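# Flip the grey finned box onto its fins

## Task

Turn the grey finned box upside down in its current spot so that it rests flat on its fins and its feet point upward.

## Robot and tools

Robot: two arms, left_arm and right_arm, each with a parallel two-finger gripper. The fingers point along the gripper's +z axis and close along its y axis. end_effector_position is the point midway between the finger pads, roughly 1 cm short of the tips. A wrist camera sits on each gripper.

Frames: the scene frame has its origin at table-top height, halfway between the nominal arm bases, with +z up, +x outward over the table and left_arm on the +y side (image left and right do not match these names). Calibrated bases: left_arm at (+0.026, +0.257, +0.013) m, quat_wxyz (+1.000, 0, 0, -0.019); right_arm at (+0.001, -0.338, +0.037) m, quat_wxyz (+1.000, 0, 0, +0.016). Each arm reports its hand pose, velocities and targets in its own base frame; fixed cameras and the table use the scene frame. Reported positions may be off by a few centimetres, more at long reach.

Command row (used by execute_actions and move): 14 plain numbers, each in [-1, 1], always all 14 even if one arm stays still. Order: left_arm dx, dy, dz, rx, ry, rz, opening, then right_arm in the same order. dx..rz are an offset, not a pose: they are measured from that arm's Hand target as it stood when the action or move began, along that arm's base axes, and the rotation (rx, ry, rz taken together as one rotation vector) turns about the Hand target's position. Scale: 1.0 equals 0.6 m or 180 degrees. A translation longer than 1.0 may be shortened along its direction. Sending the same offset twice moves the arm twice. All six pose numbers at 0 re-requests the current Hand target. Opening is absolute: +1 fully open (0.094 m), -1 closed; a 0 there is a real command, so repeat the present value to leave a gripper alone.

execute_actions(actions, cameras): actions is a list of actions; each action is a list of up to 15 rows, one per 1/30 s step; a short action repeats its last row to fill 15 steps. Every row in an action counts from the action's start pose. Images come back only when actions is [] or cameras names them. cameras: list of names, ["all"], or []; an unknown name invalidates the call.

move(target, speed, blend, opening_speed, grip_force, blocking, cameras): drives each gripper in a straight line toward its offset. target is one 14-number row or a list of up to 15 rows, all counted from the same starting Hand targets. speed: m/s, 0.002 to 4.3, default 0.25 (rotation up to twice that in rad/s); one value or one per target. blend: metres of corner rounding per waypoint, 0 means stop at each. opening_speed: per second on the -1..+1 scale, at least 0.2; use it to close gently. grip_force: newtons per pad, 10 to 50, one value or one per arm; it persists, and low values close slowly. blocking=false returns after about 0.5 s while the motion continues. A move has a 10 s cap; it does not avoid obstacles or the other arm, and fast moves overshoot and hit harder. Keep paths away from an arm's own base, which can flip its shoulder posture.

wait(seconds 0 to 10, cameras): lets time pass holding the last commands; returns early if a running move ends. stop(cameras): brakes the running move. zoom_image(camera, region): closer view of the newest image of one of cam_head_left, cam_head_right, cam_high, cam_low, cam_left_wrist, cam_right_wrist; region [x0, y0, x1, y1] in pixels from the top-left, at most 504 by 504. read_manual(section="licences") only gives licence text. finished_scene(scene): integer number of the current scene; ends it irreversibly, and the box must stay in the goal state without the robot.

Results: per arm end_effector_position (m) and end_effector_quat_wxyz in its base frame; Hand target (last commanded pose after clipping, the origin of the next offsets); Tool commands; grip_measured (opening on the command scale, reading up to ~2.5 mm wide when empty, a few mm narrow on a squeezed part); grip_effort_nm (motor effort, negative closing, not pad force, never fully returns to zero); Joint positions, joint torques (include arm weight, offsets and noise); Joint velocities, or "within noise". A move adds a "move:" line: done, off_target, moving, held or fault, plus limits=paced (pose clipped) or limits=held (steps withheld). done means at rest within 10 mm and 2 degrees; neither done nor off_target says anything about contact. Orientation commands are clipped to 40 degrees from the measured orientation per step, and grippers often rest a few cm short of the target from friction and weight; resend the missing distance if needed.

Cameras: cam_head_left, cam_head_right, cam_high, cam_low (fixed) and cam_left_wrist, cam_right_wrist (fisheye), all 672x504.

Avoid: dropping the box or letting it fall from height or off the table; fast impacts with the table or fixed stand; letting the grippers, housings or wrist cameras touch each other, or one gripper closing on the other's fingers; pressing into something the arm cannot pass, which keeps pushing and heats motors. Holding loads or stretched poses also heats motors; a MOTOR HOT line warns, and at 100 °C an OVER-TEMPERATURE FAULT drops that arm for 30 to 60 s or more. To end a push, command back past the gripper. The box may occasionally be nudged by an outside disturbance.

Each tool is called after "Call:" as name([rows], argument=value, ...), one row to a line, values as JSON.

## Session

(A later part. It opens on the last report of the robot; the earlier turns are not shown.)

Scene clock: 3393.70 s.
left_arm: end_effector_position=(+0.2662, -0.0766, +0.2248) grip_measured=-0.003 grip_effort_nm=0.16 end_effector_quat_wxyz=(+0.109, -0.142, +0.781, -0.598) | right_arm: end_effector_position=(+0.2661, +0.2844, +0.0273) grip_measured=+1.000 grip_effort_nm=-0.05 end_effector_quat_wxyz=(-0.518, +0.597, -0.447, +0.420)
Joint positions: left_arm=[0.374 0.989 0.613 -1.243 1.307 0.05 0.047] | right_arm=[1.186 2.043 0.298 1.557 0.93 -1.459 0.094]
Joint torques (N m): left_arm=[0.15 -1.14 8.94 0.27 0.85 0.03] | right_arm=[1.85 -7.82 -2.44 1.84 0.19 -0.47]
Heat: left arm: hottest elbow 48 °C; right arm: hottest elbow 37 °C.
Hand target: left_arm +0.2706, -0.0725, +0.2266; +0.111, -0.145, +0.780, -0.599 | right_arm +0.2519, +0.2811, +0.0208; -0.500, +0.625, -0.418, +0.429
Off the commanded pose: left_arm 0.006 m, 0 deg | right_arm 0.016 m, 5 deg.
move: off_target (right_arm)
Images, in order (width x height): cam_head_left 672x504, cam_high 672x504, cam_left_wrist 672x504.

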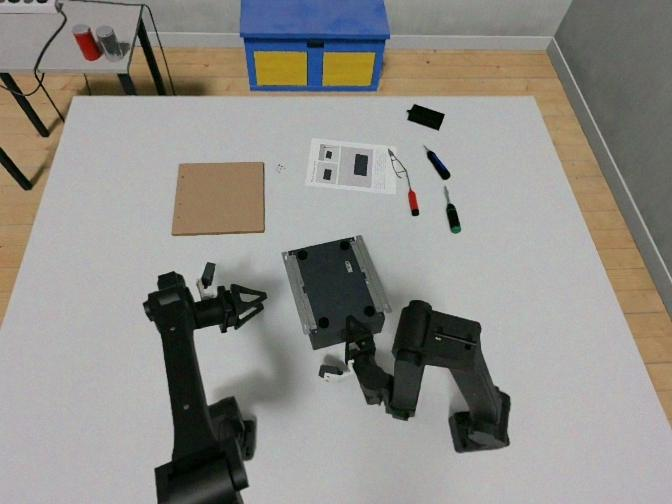

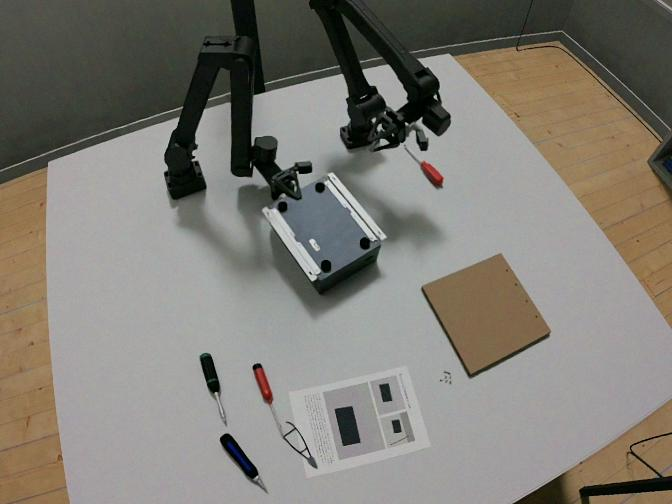

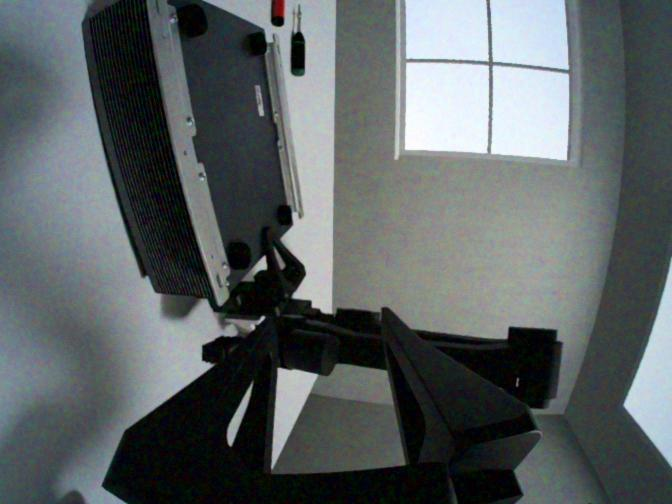

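Call:
move(target=[-0.007,-0.056,-0.195,0,0,0.0,0, 0,0,0,0,0,0,1], speed=0.12, cameras=["cam_high","cam_left_wrist"])

Call:
zoom_image(camera="cam_left_wrist", region=[100, 0, 500, 340])

Scene clock: 3431.57 s.
left_arm: end_effector_position=(+0.2676, -0.1033, +0.1096) grip_measured=-0.003 grip_effort_nm=0.16 end_effector_quat_wxyz=(+0.112, -0.147, +0.779, -0.599) | right_arm: end_effector_position=(+0.2661, +0.2844, +0.0273) grip_measured=+1.000 grip_effort_nm=-0.05 end_effector_quat_wxyz=(-0.518, +0.597, -0.447, +0.420)
Joint positions: left_arm=[0.255 1.139 0.313 -0.336 1.287 -0.427 0.047] | right_arm=[1.186 2.043 0.298 1.557 0.93 -1.459 0.094]
Joint torques (N m): left_arm=[-1.67 -3.08 6.02 1.7 0.55 -0.21] | right_arm=[1.9 -7.71 -2.17 1.88 0.18 -0.45]
Heat: left arm: hottest elbow 49 °C; right arm: hottest elbow 36 °C.
Hand target: left_arm +0.2665, -0.1060, +0.1097; +0.111, -0.145, +0.780, -0.599 | right_arm +0.2519, +0.2811, +0.0208; -0.500, +0.625, -0.418, +0.429
Off the commanded pose: left_arm 0.003 m, 0 deg | right_arm 0.016 m, 5 deg.
move: off_target (right_arm)
Images, in order (width x height): cam_high 672x504, cam_left_wrist 672x504.

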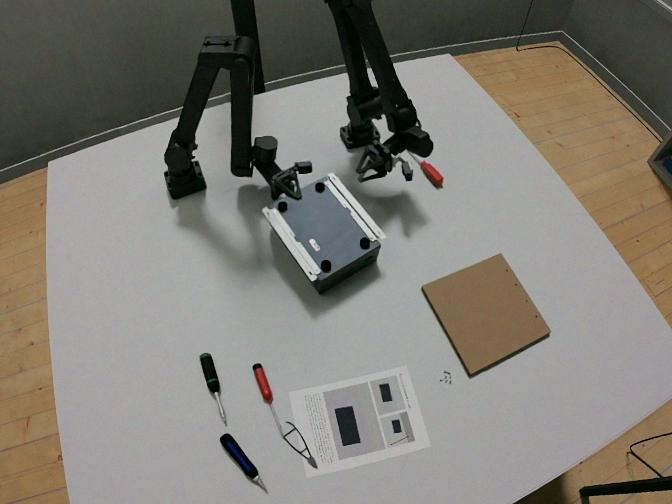

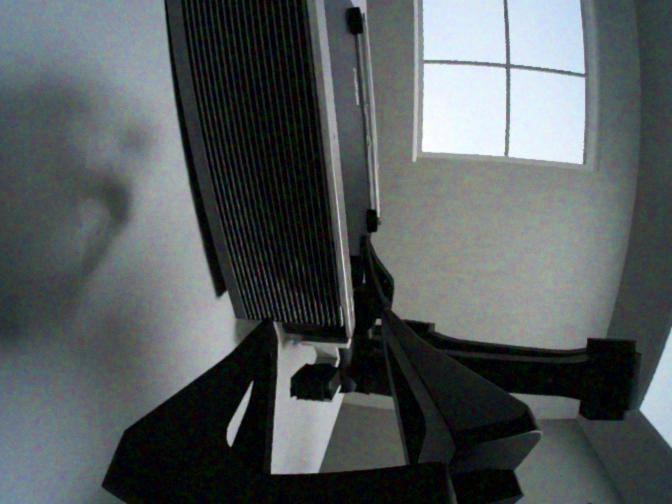

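Scaled by 1.260 from the camera's 672x504 image, which has a finer 960x720 frame.

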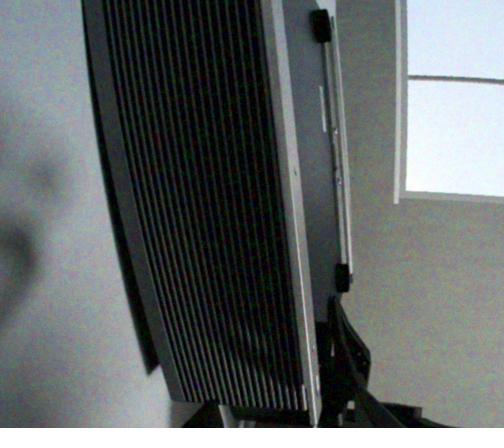

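Call:
move(target=[0.042,-0.084,-0.010,0,0,0.0,0, 0,0,0.0,0,0,0,1], speed=0.06, cameras=["cam_high","cam_left_wrist"])

Call:
zoom_image(camera="cam_left_wrist", region=[170, 100, 470, 400])

Scene clock: 3463.23 s.
left_arm: end_effector_position=(+0.2936, -0.1535, +0.1085) grip_measured=-0.003 grip_effort_nm=0.16 end_effector_quat_wxyz=(+0.120, -0.140, +0.780, -0.598) | right_arm: end_effector_position=(+0.2661, +0.2844, +0.0273) grip_measured=+1.000 grip_effort_nm=-0.05 end_effector_quat_wxyz=(-0.518, +0.597, -0.447, +0.420)
Joint positions: left_arm=[0.015 1.21 0.256 0.311 1.131 -0.956 0.047] | right_arm=[1.186 2.043 0.298 1.557 0.93 -1.459 0.094]
Joint torques (N m): left_arm=[-1.73 -1.9 5.71 2.5 0.31 -0.26] | right_arm=[1.55 -8.47 -2.24 1.85 0.19 -0.43]
Heat: left arm: hottest elbow 48 °C; right arm: hottest elbow 36 °C.
Hand target: left_arm +0.2916, -0.1564, +0.1036; +0.111, -0.145, +0.780, -0.599 | right_arm +0.2519, +0.2811, +0.0208; -0.500, +0.625, -0.418, +0.429
Off the commanded pose: left_arm 0.006 m, 1 deg | right_arm 0.016 m, 5 deg.
move: off_target (right_arm)
Images, in order (width x height): cam_high 672x504, cam_left_wrist 672x504.

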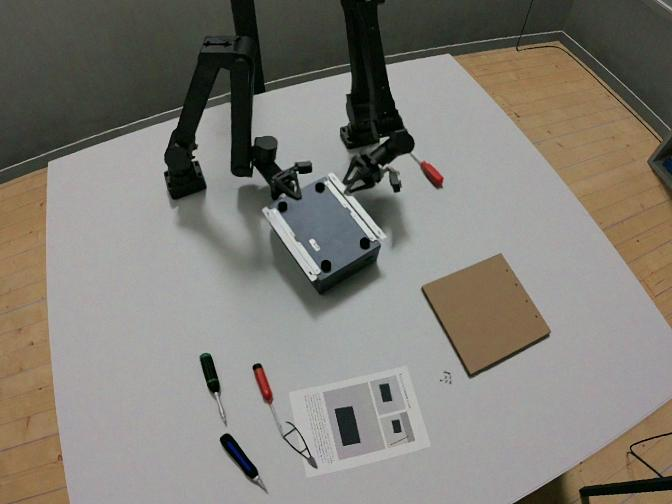

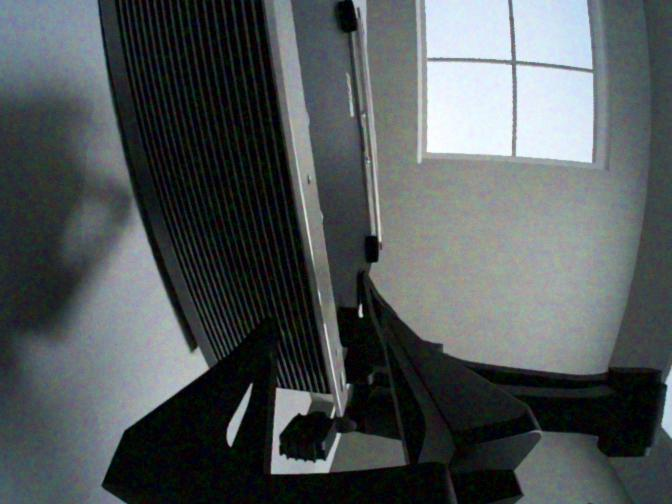

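Scaled by 1.680 from the camera's 672x504 image, which has a finer 960x720 frame.

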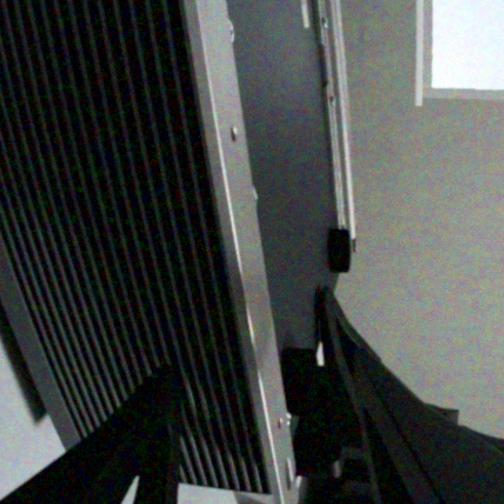

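Call:
move([
  [0.006,-0.014,-0.005,0,0,0.0,0, 0,0,0.0,0,0,0,1],
  [0.006,-0.014,-0.005,0,0,0.0,-1, 0,0,0.0,0,0,0,1],
], speed=0.05, opening_speed=0.25, grip_force=[30, 50], cameras=["cam_high","cam_left_wrist"])

Call:
zoom_image(camera="cam_left_wrist", region=[170, 100, 470, 400])

Scene clock: 3487.40 s.
left_arm: end_effector_position=(+0.2974, -0.1618, +0.1049) grip_measured=-0.883 grip_effort_nm=-0.64 end_effector_quat_wxyz=(+0.116, -0.147, +0.779, -0.599) | right_arm: end_effector_position=(+0.2661, +0.2843, +0.0273) grip_measured=+1.000 grip_effort_nm=-0.05 end_effector_quat_wxyz=(-0.518, +0.597, -0.447, +0.420)
Joint positions: left_arm=[-0.021 1.246 0.254 0.393 1.1 -1.019 0.006] | right_arm=[1.186 2.043 0.298 1.557 0.931 -1.458 0.094]
Joint torques (N m): left_arm=[-1.73 -2.2 5.5 2.59 0.34 -0.1] | right_arm=[2.37 -8.06 -2.32 2.03 0.23 -0.48]
Heat: left arm: hottest elbow 46 °C; right arm: hottest elbow 36 °C.
Hand target: left_arm +0.2953, -0.1648, +0.1007; +0.111, -0.145, +0.780, -0.599 | right_arm +0.2519, +0.2811, +0.0208; -0.500, +0.626, -0.418, +0.429
Off the commanded pose: left_arm 0.006 m, 1 deg | right_arm 0.016 m, 5 deg.
grip_force (N): 30, 50
move: off_target (right_arm)
Images, in order (width x height): cam_high 672x504, cam_left_wrist 672x504.

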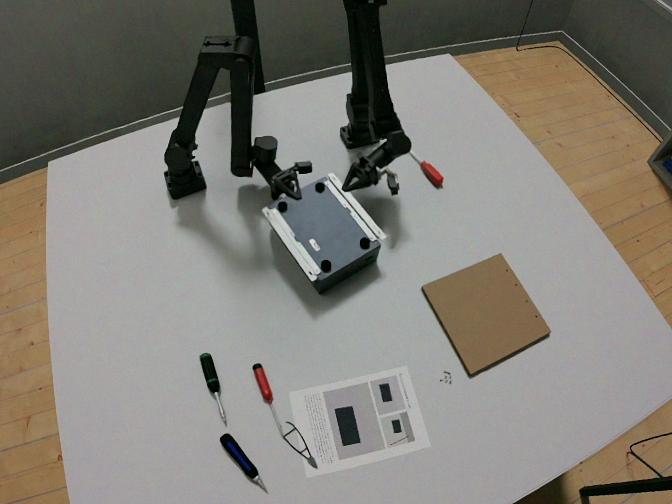

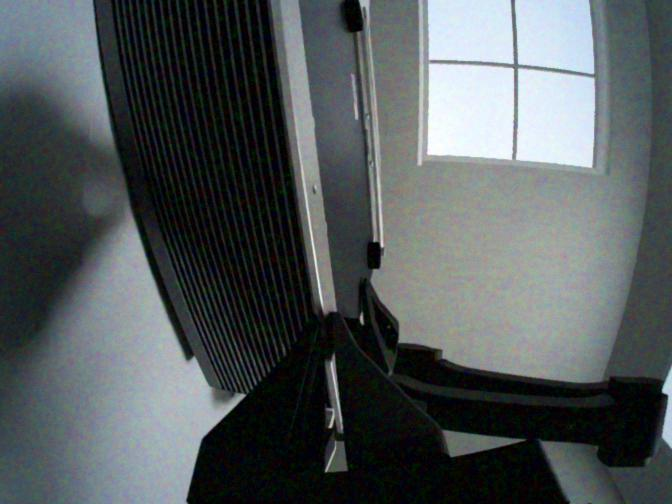

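Scaled by 1.680 from the camera's 672x504 image, which has a finer 960x720 frame.

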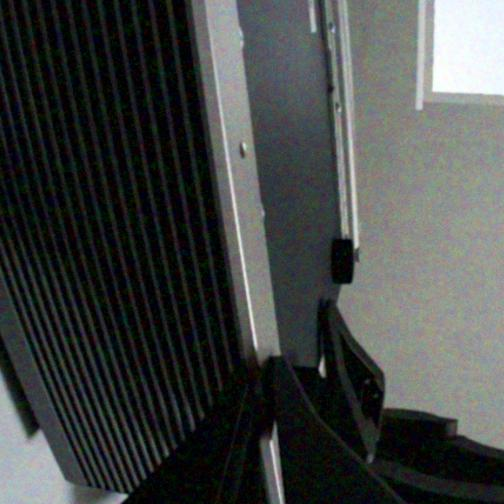

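Call:
move(target=[0,0,0.08,0,0,0.0,-1, 0,0,0.0,0,0,0,1], speed=0.05, grip_force=[50, 50], cameras=["cam_right_wrist","cam_left_wrist"])

Scene clock: 3494.63 s.
left_arm: end_effector_position=(+0.2805, -0.1611, +0.1137) grip_measured=-0.900 grip_effort_nm=-1.01 end_effector_quat_wxyz=(+0.093, -0.172, +0.790, -0.581) | right_arm: end_effector_position=(+0.2557, +0.2877, +0.0271) grip_measured=+1.000 grip_effort_nm=-0.05 end_effector_quat_wxyz=(-0.522, +0.605, -0.437, +0.413)
Joint positions: left_arm=[-0.03 1.089 0.254 0.146 1.065 -1.001 0.005] | right_arm=[1.216 2.043 0.286 1.564 0.931 -1.459 0.094]
Joint torques (N m): left_arm=[-0.91 -5.83 10.86 1.43 1.76 -0.29] | right_arm=[-0.32 -7.47 -1.36 1.63 0.31 -0.41]
Heat: left arm: hottest elbow 46 °C; right arm: hottest elbow 36 °C.
Hand target: left_arm +0.2953, -0.1648, +0.1486; +0.111, -0.145, +0.780, -0.599 | right_arm +0.2518, +0.2810, +0.0208; -0.500, +0.626, -0.418, +0.429
Off the commanded pose: left_arm 0.038 m, 4 deg | right_arm 0.010 m, 4 deg.
move: off_target (left_arm, right_arm)
Images, in order (width x height): cam_left_wrist 672x504, cam_right_wrist 672x504.

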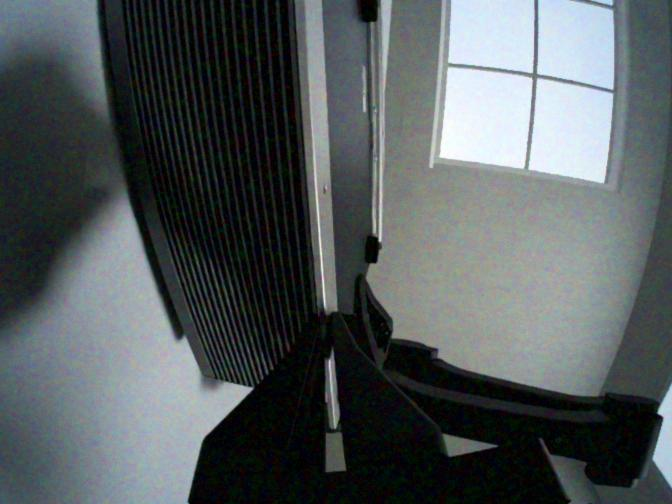

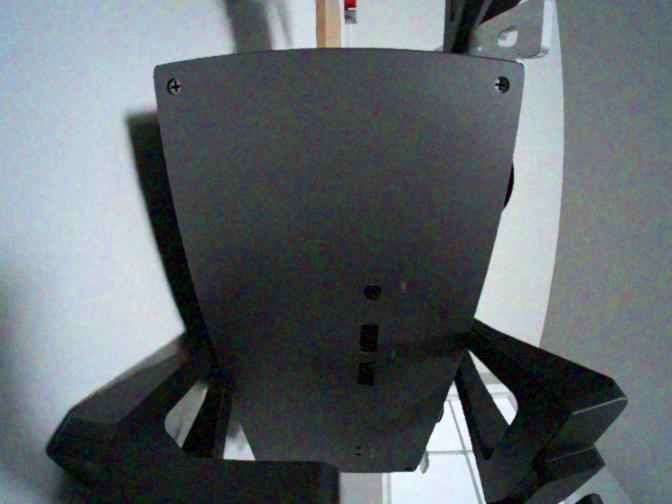

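Call:
move(target=[0.05,0.02,0.02,0,0,0.0,-1, -0.08,-0.024,0.005,-0.009,0.032,0,1], speed=0.05, cameras=["cam_right_wrist","cam_left_wrist","cam_head_left"])

Scene clock: 3505.83 s.
left_arm: end_effector_position=(+0.2649, -0.1641, +0.1135) grip_measured=-0.900 grip_effort_nm=-1.01 end_effector_quat_wxyz=(+0.051, -0.154, +0.791, -0.590) | right_arm: end_effector_position=(+0.2209, +0.2862, +0.0314) grip_measured=+1.000 grip_effort_nm=-0.07 end_effector_quat_wxyz=(-0.492, +0.628, -0.457, +0.393)
Joint positions: left_arm=[-0.018 1.089 0.274 -0.004 1.149 -0.902 0.005] | right_arm=[1.342 1.828 0.247 1.162 1.036 -1.251 0.094]
Joint torques (N m): left_arm=[2.96 -2.96 16.2 2.36 0.3 -0.49] | right_arm=[2.96 -7.77 -3.14 0.94 1.02 -0.01]
Heat: left arm: hottest elbow 48 °C; right arm: hottest elbow 36 °C.
Hand target: left_arm +0.3252, -0.1528, +0.1606; +0.111, -0.145, +0.780, -0.599 | right_arm +0.2038, +0.2666, +0.0238; -0.470, +0.653, -0.437, +0.403
Off the commanded pose: left_arm 0.077 m, 7 deg | right_arm 0.027 m, 5 deg.
move: off_target (left_arm, right_arm)
Images, in order (width x height): cam_head_left 672x504, cam_left_wrist 672x504, cam_right_wrist 672x504.

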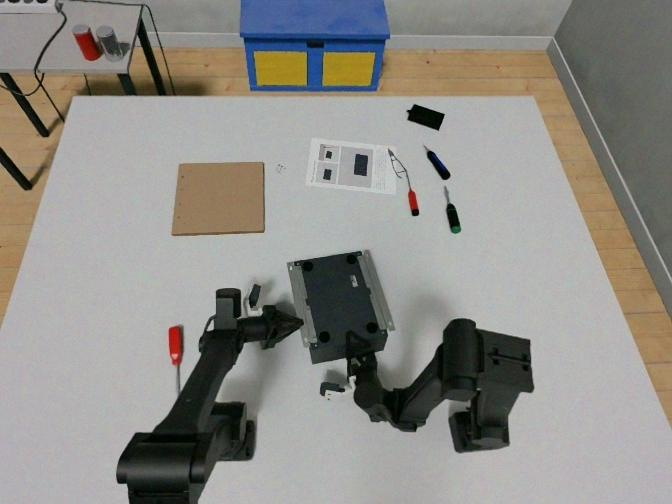

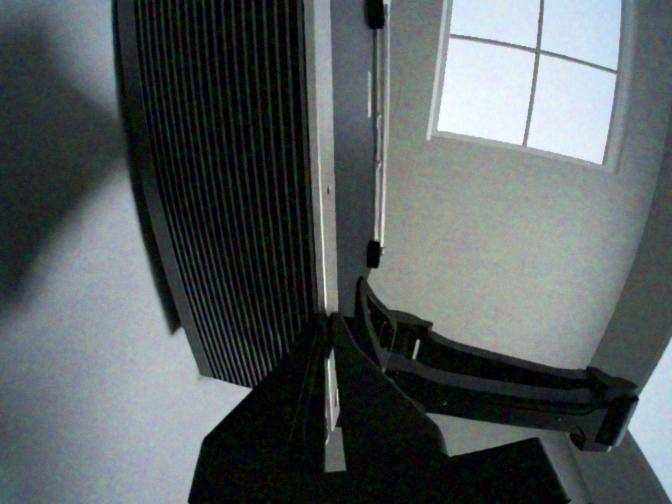

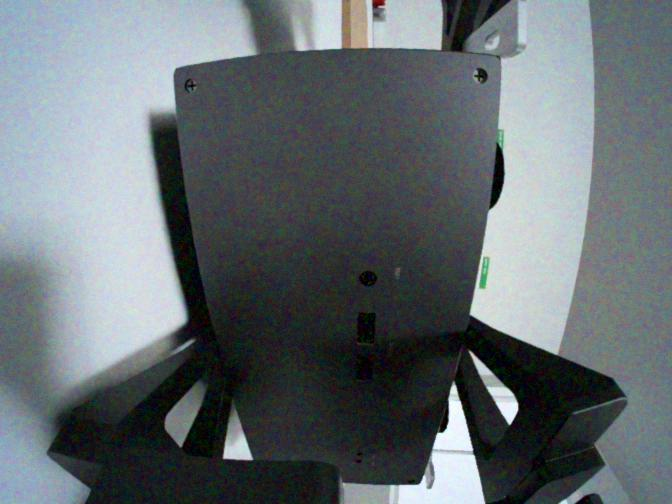

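Call:
move(target=[0,0,0,0,0,0.0,-1, 0.028,0.03,0.012,0.0135,-0.046,0,1], speed=0.04, cameras=["cam_right_wrist","cam_left_wrist","cam_low"])

Call:
zoom_image(camera="cam_low", region=[200, 220, 400, 320])

Scene clock: 3532.27 s.
left_arm: end_effector_position=(+0.2727, -0.1610, +0.1157) grip_measured=-0.900 grip_effort_nm=-1.01 end_effector_quat_wxyz=(+0.063, -0.152, +0.793, -0.587) | right_arm: end_effector_position=(+0.2205, +0.2898, +0.0306) grip_measured=+1.000 grip_effort_nm=-0.07 end_effector_quat_wxyz=(-0.521, +0.608, -0.427, +0.419)
Joint positions: left_arm=[-0.008 1.098 0.289 -0.004 1.142 -0.887 0.005] | right_arm=[1.352 2.034 0.262 1.557 1.06 -1.448 0.094]
Joint torques (N m): left_arm=[2.08 -3.14 15.35 2.44 0.6 -0.63] | right_arm=[-0.44 -7.41 -0.95 2.5 0.66 -0.5]
Heat: left arm: hottest elbow 61 °C; right arm: hottest elbow 36 °C.
Hand target: left_arm +0.3253, -0.1528, +0.1607; +0.111, -0.145, +0.780, -0.599 | right_arm +0.2206, +0.2846, +0.0309; -0.513, +0.613, -0.410, +0.439
Off the commanded pose: left_arm 0.070 m, 6 deg | right_arm 0.005 m, 3 deg.
joint sent to its limit (right arm) — joint 4 (wrist pitch), upper limit. The joint targets still meet the commanded pose.
move: off_target (left_arm, right_arm)
Images, in order (width x height): cam_low 672x504, cam_left_wrist 672x504, cam_right_wrist 672x504.

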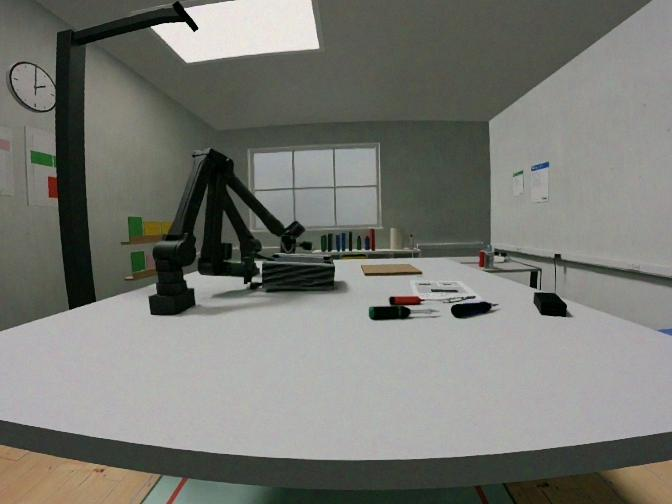

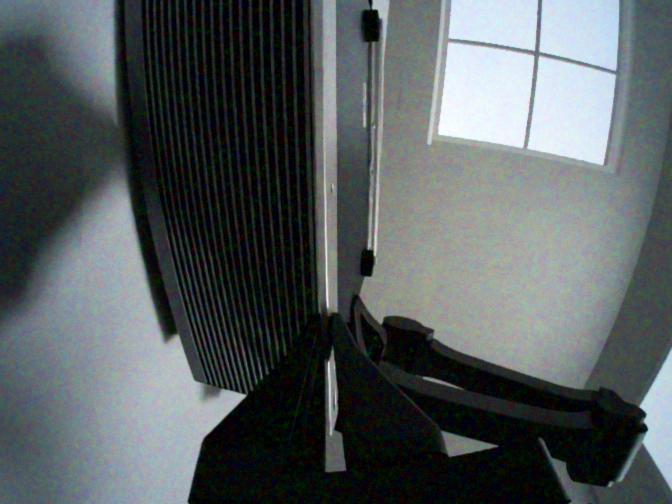

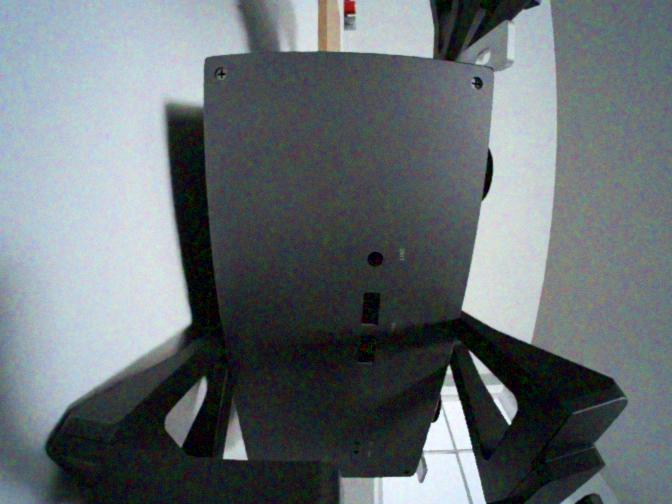

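Scaled by 2.520.

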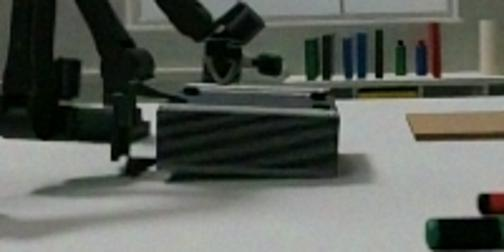

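Call:
move(target=[0.09,0.04,-0.01,0,0,0.0,-1, -0.03,-0.01,0.0,0,0,0,1], speed=0.05, cameras=["cam_right_wrist","cam_left_wrist","cam_low"])

Call:
zoom_image(camera="cam_low", region=[200, 220, 400, 320])

Scene clock: 3543.50 s.
left_arm: end_effector_position=(+0.3307, -0.1404, +0.1137) grip_measured=-0.900 grip_effort_nm=-1.01 end_effector_quat_wxyz=(+0.079, -0.138, +0.794, -0.587) | right_arm: end_effector_position=(+0.2070, +0.2793, +0.0321) grip_measured=+1.000 grip_effort_nm=-0.06 end_effector_quat_wxyz=(-0.507, +0.612, -0.417, +0.440)
Joint positions: left_arm=[0.066 1.302 0.443 -0.058 1.187 -0.728 0.005] | right_arm=[1.406 2.034 0.238 1.56 1.137 -1.473 0.094]
Joint torques (N m): left_arm=[1.73 -6.3 14.6 1.83 1.02 -0.95] | right_arm=[0.32 -7.53 -1.11 2.36 0.25 0.1]
Heat: left arm: hottest elbow 59 °C; right arm: hottest elbow 36 °C.
Hand target: left_arm +0.3793, -0.1289, +0.1546; +0.111, -0.145, +0.780, -0.599 | right_arm +0.2026, +0.2787, +0.0310; -0.514, +0.612, -0.410, +0.439
Off the commanded pose: left_arm 0.065 m, 4 deg | right_arm 0.005 m, 1 deg.
joint sent to its limit (right arm) — joint 4 (wrist pitch), upper limit. The joint targets still meet the commanded pose.
move: off_target (left_arm)
Images, in order (width x height): cam_low 672x504, cam_left_wrist 672x504, cam_right_wrist 672x504.

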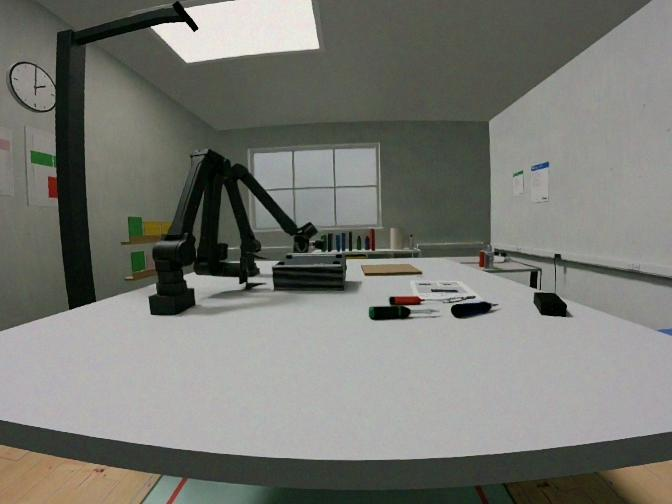

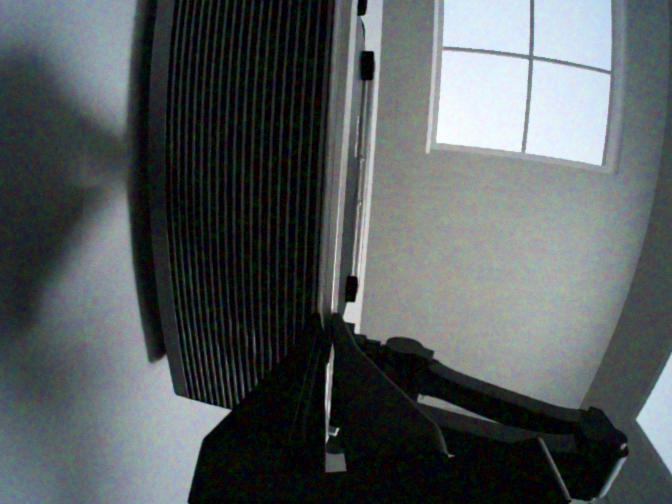

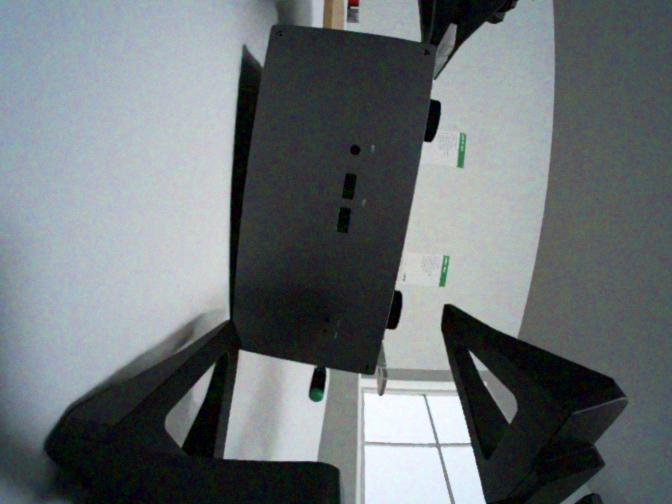

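Scaled by 2.520.

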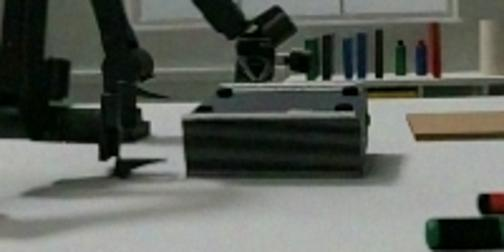

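Call:
wait(seconds=0.2, cameras=["cam_head_left","cam_head_right","cam_high"])

Scene clock: 3554.00 s.
left_arm: end_effector_position=(+0.3307, -0.1404, +0.1137) grip_measured=-0.900 grip_effort_nm=-1.01 end_effector_quat_wxyz=(+0.080, -0.138, +0.794, -0.587) | right_arm: end_effector_position=(+0.2070, +0.2793, +0.0321) grip_measured=+1.000 grip_effort_nm=-0.06 end_effector_quat_wxyz=(-0.507, +0.612, -0.417, +0.440)
Joint positions: left_arm=[0.066 1.302 0.443 -0.058 1.187 -0.728 0.005] | right_arm=[1.406 2.034 0.238 1.56 1.137 -1.473 0.094]
Joint torques (N m): left_arm=[1.85 -6.01 14.6 1.84 1.03 -0.94] | right_arm=[0.32 -7.94 -1.07 2.4 0.25 0.08]
Heat: left arm: hottest elbow 62 °C; right arm: hottest elbow 35 °C.
Hand target: left_arm +0.3793, -0.1289, +0.1546; +0.111, -0.145, +0.780, -0.599 | right_arm +0.2026, +0.2787, +0.0310; -0.514, +0.612, -0.410, +0.439
Tool commands: left_gripper/opening=-1.0 right_gripper/opening=+1.0
Off the commanded pose: left_arm 0.065 m, 4 deg | right_arm 0.005 m, 1 deg.
wait: 0.20 s; at rest from the start
Images, in order (width x height): cam_head_left 672x504, cam_head_right 672x504, cam_high 672x504.

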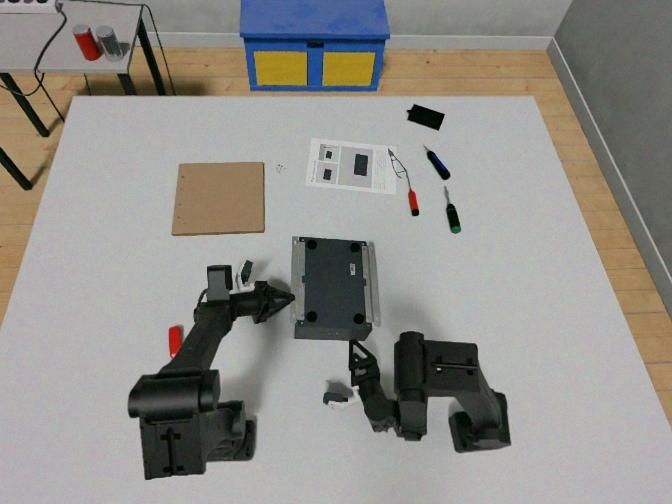

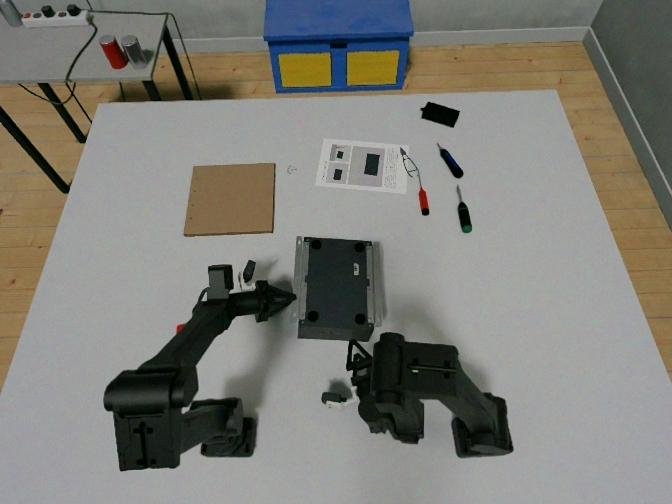

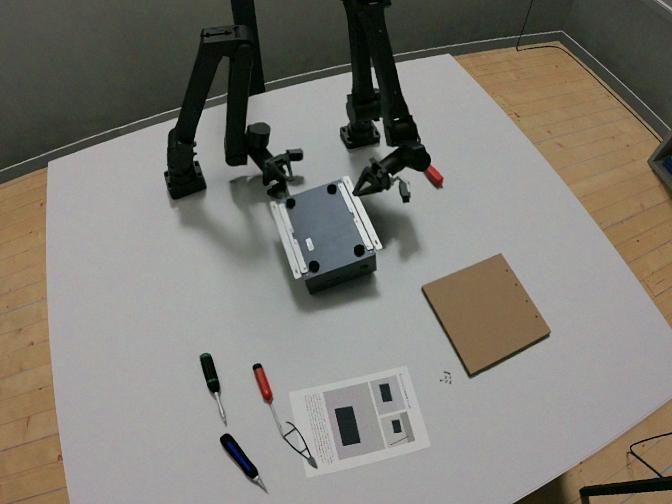

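Call:
move(target=[-0.07,-0.018,-0.083,0,0,0.0,-1, -0.03,-0.06,-0.01,0,0,0,-1], speed=0.05, cameras=["cam_right_wrist","cam_left_wrist","cam_head_left"])

Scene clock: 3585.00 s.
left_arm: end_effector_position=(+0.3239, -0.1396, +0.0914) grip_measured=-0.902 grip_effort_nm=-1.01 end_effector_quat_wxyz=(+0.109, -0.133, +0.790, -0.588) | right_arm: end_effector_position=(+0.1883, +0.2454, +0.0258) grip_measured=-0.986 grip_effort_nm=-0.77 end_effector_quat_wxyz=(-0.497, +0.617, -0.424, +0.439)
Joint positions: left_arm=[0.066 1.358 0.364 0.179 1.169 -0.781 0.005] | right_arm=[1.471 2.061 0.156 1.56 1.206 -1.37 0.001]
Joint torques (N m): left_arm=[-0.85 -5.66 7.62 2.78 0.88 -0.88] | right_arm=[-0.09 -6.48 -2.45 2.44 0.35 0.13]
Heat: left arm: hottest elbow 66 °C; right arm: hottest elbow 35 °C.
Hand target: left_arm +0.3372, -0.1397, +0.1049; +0.111, -0.145, +0.780, -0.599 | right_arm +0.1846, +0.2427, +0.0250; -0.514, +0.612, -0.410, +0.439
Off the commanded pose: left_arm 0.019 m, 2 deg | right_arm 0.005 m, 3 deg.
joint sent to its limit (right arm) — joint 4 (wrist pitch), upper limit. The joint targets still meet the commanded pose.
move: off_target (left_arm, right_arm)
Images, in order (width x height): cam_head_left 672x504, cam_left_wrist 672x504, cam_right_wrist 672x504.

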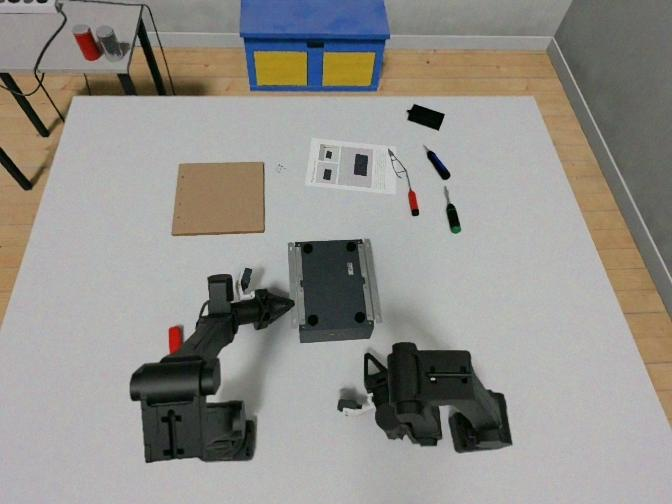

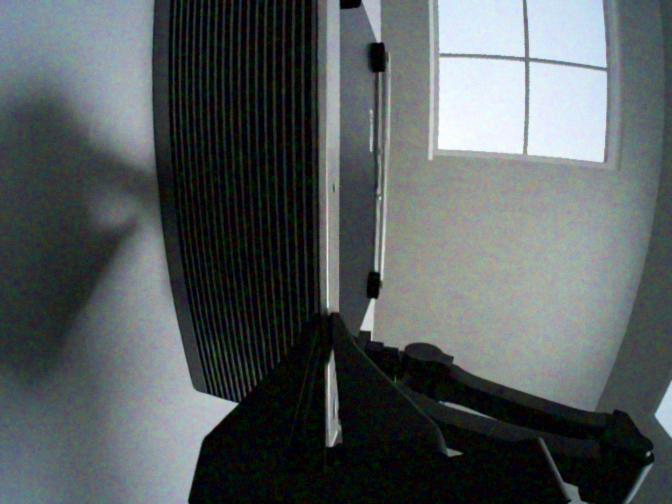

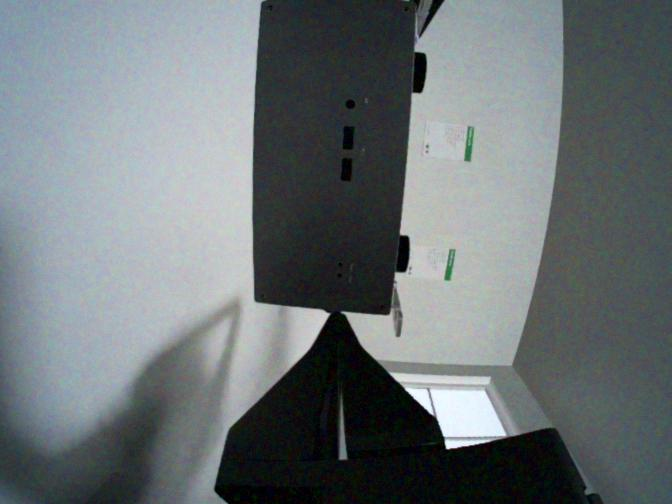

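Call:
move(target=[0,0,0,0,0,0.0,-1, 0.1,-0.01,0.0,0,0,0,-1], speed=0.08, cameras=["cam_right_wrist","cam_head_left"])

Scene clock: 3603.17 s.
left_arm: end_effector_position=(+0.3239, -0.1396, +0.0913) grip_measured=-0.902 grip_effort_nm=-1.01 end_effector_quat_wxyz=(+0.109, -0.133, +0.790, -0.588) | right_arm: end_effector_position=(+0.2399, +0.2365, +0.0193) grip_measured=-0.986 grip_effort_nm=-0.76 end_effector_quat_wxyz=(-0.475, +0.637, -0.430, +0.428)
Joint positions: left_arm=[0.066 1.358 0.363 0.185 1.168 -0.785 0.005] | right_arm=[1.212 2.037 0.162 1.56 0.945 -1.453 0.001]
Joint torques (N m): left_arm=[-0.85 -5.66 7.65 2.84 0.87 -0.89] | right_arm=[-1.96 -8.23 -1.03 2.54 0.02 -0.04]
Heat: left arm: hottest elbow 61 °C; right arm: hottest elbow 35 °C.
Hand target: left_arm +0.3372, -0.1397, +0.1049; +0.111, -0.145, +0.780, -0.599 | right_arm +0.2446, +0.2366, +0.0250; -0.513, +0.612, -0.410, +0.439
Off the commanded pose: left_arm 0.019 m, 2 deg | right_arm 0.007 m, 6 deg.
joint sent to its limit (right arm) — joint 4 (wrist pitch), upper limit. The joint targets are off in orientation, not in position.
move: off_target (left_arm, right_arm)
Images, in order (width x height): cam_head_left 672x504, cam_right_wrist 672x504.

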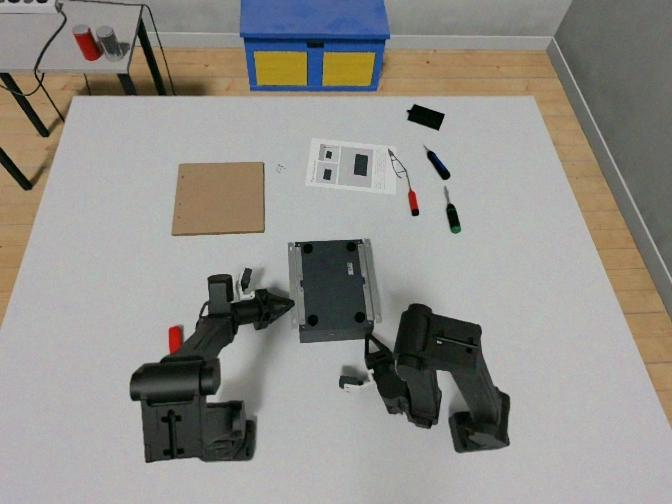

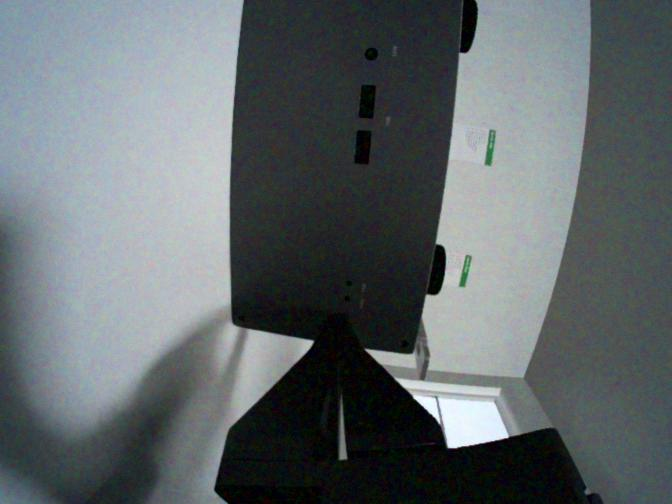

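Call:
move(target=[0,0,0,0,0,0.0,-1, 0.1,-0.0,0.0,0,0,0,-1], speed=0.05, cameras=["cam_right_wrist","cam_head_left"])

Scene clock: 3608.53 s.
left_arm: end_effector_position=(+0.3293, -0.1379, +0.0907) grip_measured=-0.902 grip_effort_nm=-1.01 end_effector_quat_wxyz=(+0.114, -0.146, +0.791, -0.583) | right_arm: end_effector_position=(+0.2861, +0.2344, +0.0156) grip_measured=-0.986 grip_effort_nm=-0.76 end_effector_quat_wxyz=(-0.473, +0.653, -0.418, +0.417)
Joint positions: left_arm=[0.064 1.36 0.363 0.213 1.143 -0.823 0.005] | right_arm=[0.994 2.029 0.199 1.56 0.697 -1.548 0.001]
Joint torques (N m): left_arm=[-0.67 -5.54 7.42 2.3 1.77 -0.59] | right_arm=[-3.6 -8.82 1.81 2.69 0.09 -0.05]
Heat: left arm: hottest elbow 59 °C; right arm: hottest elbow 35 °C.
Hand target: left_arm +0.3372, -0.1397, +0.1048; +0.111, -0.145, +0.780, -0.599 | right_arm +0.3046, +0.2367, +0.0250; -0.514, +0.612, -0.410, +0.439
Off the commanded pose: left_arm 0.016 m, 2 deg | right_arm 0.021 m, 7 deg.
joint sent to its limit (right arm) — joint 4 (wrist pitch), upper limit. The joint targets are off in orientation, not in position.
move: off_target (left_arm, right_arm)
Images, in order (width x height): cam_head_left 672x504, cam_right_wrist 672x504.

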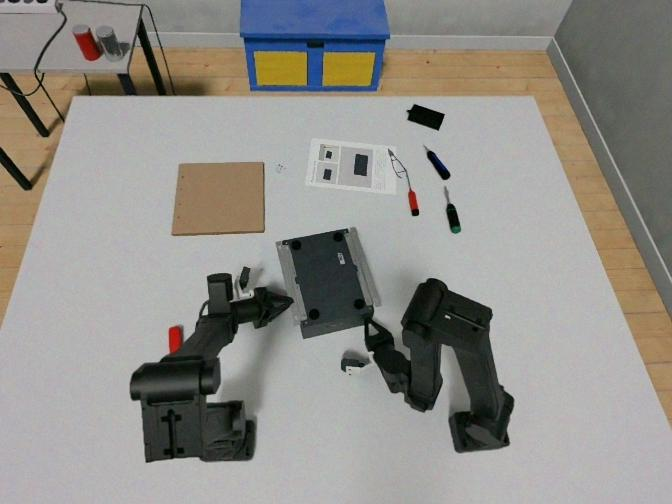

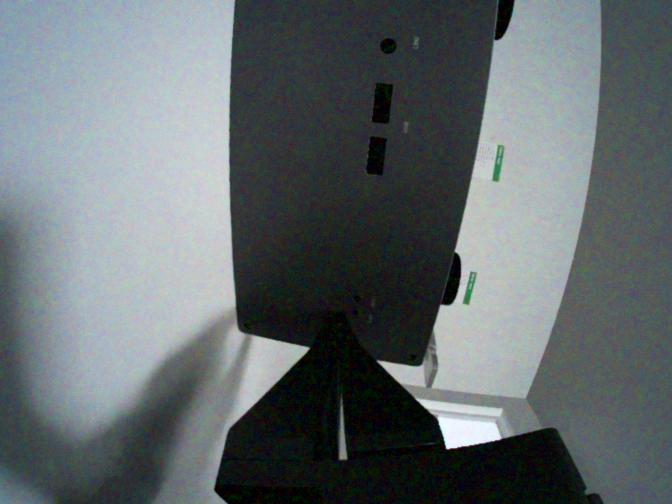

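Call:
move(target=[0.06,0.02,0.0,0,0,0.0,-1, 0.045,0.01,0.0,0,0,0,-1], speed=0.05, cameras=["cam_right_wrist","cam_head_left","cam_low"])

Scene clock: 3618.47 s.
left_arm: end_effector_position=(+0.3578, -0.1273, +0.0902) grip_measured=-0.902 grip_effort_nm=-1.01 end_effector_quat_wxyz=(+0.112, -0.151, +0.787, -0.588) | right_arm: end_effector_position=(+0.3152, +0.2415, +0.0190) grip_measured=-0.986 grip_effort_nm=-0.76 end_effector_quat_wxyz=(-0.486, +0.644, -0.417, +0.419)
Joint positions: left_arm=[0.095 1.441 0.441 0.189 1.17 -0.801 0.005] | right_arm=[0.911 2.032 0.255 1.56 0.615 -1.582 0.001]
Joint torques (N m): left_arm=[-0.73 -6.24 9.22 1.35 1.57 -0.35] | right_arm=[-3.6 -8.23 1.98 2.63 0.03 -0.08]
Heat: left arm: hottest elbow 56 °C; right arm: hottest elbow 35 °C.
Hand target: left_arm +0.3733, -0.1277, +0.1048; +0.111, -0.145, +0.780, -0.599 | right_arm +0.3317, +0.2427, +0.0250; -0.514, +0.612, -0.410, +0.439
Off the commanded pose: left_arm 0.021 m, 2 deg | right_arm 0.018 m, 5 deg.
joint sent to its limit (right arm) — joint 4 (wrist pitch), upper limit. The joint targets are off in orientation, not in position.
move: off_target (left_arm, right_arm)
Images, in order (width x height): cam_head_left 672x504, cam_low 672x504, cam_right_wrist 672x504.

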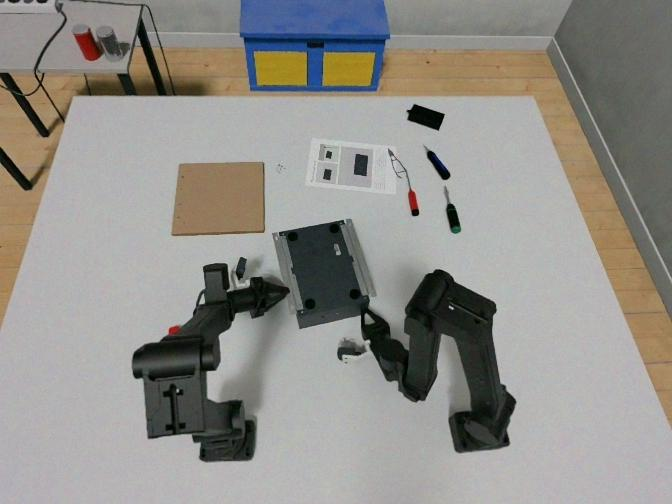

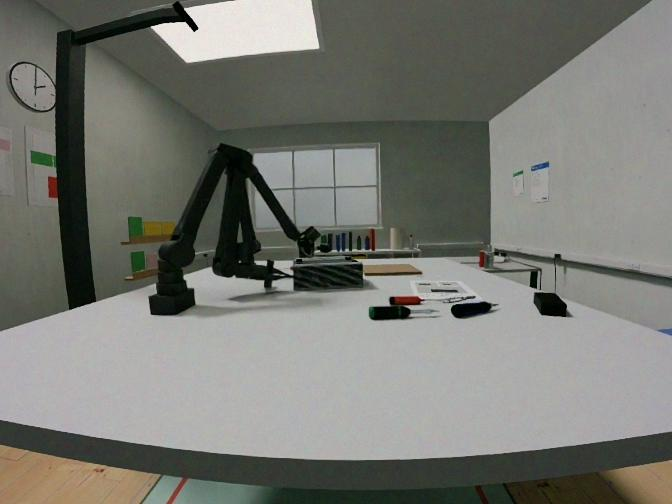

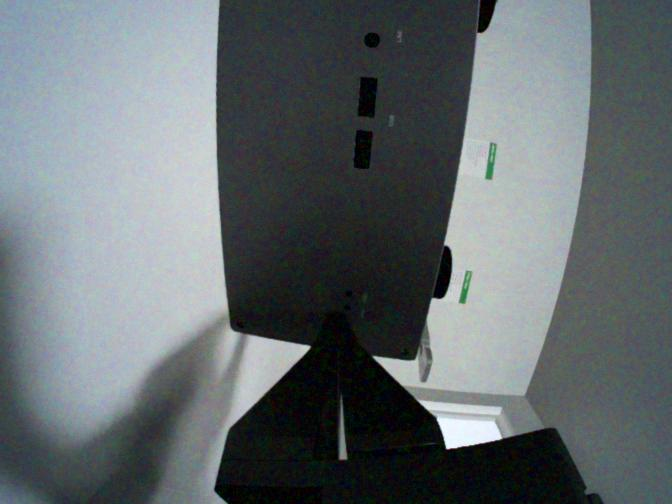

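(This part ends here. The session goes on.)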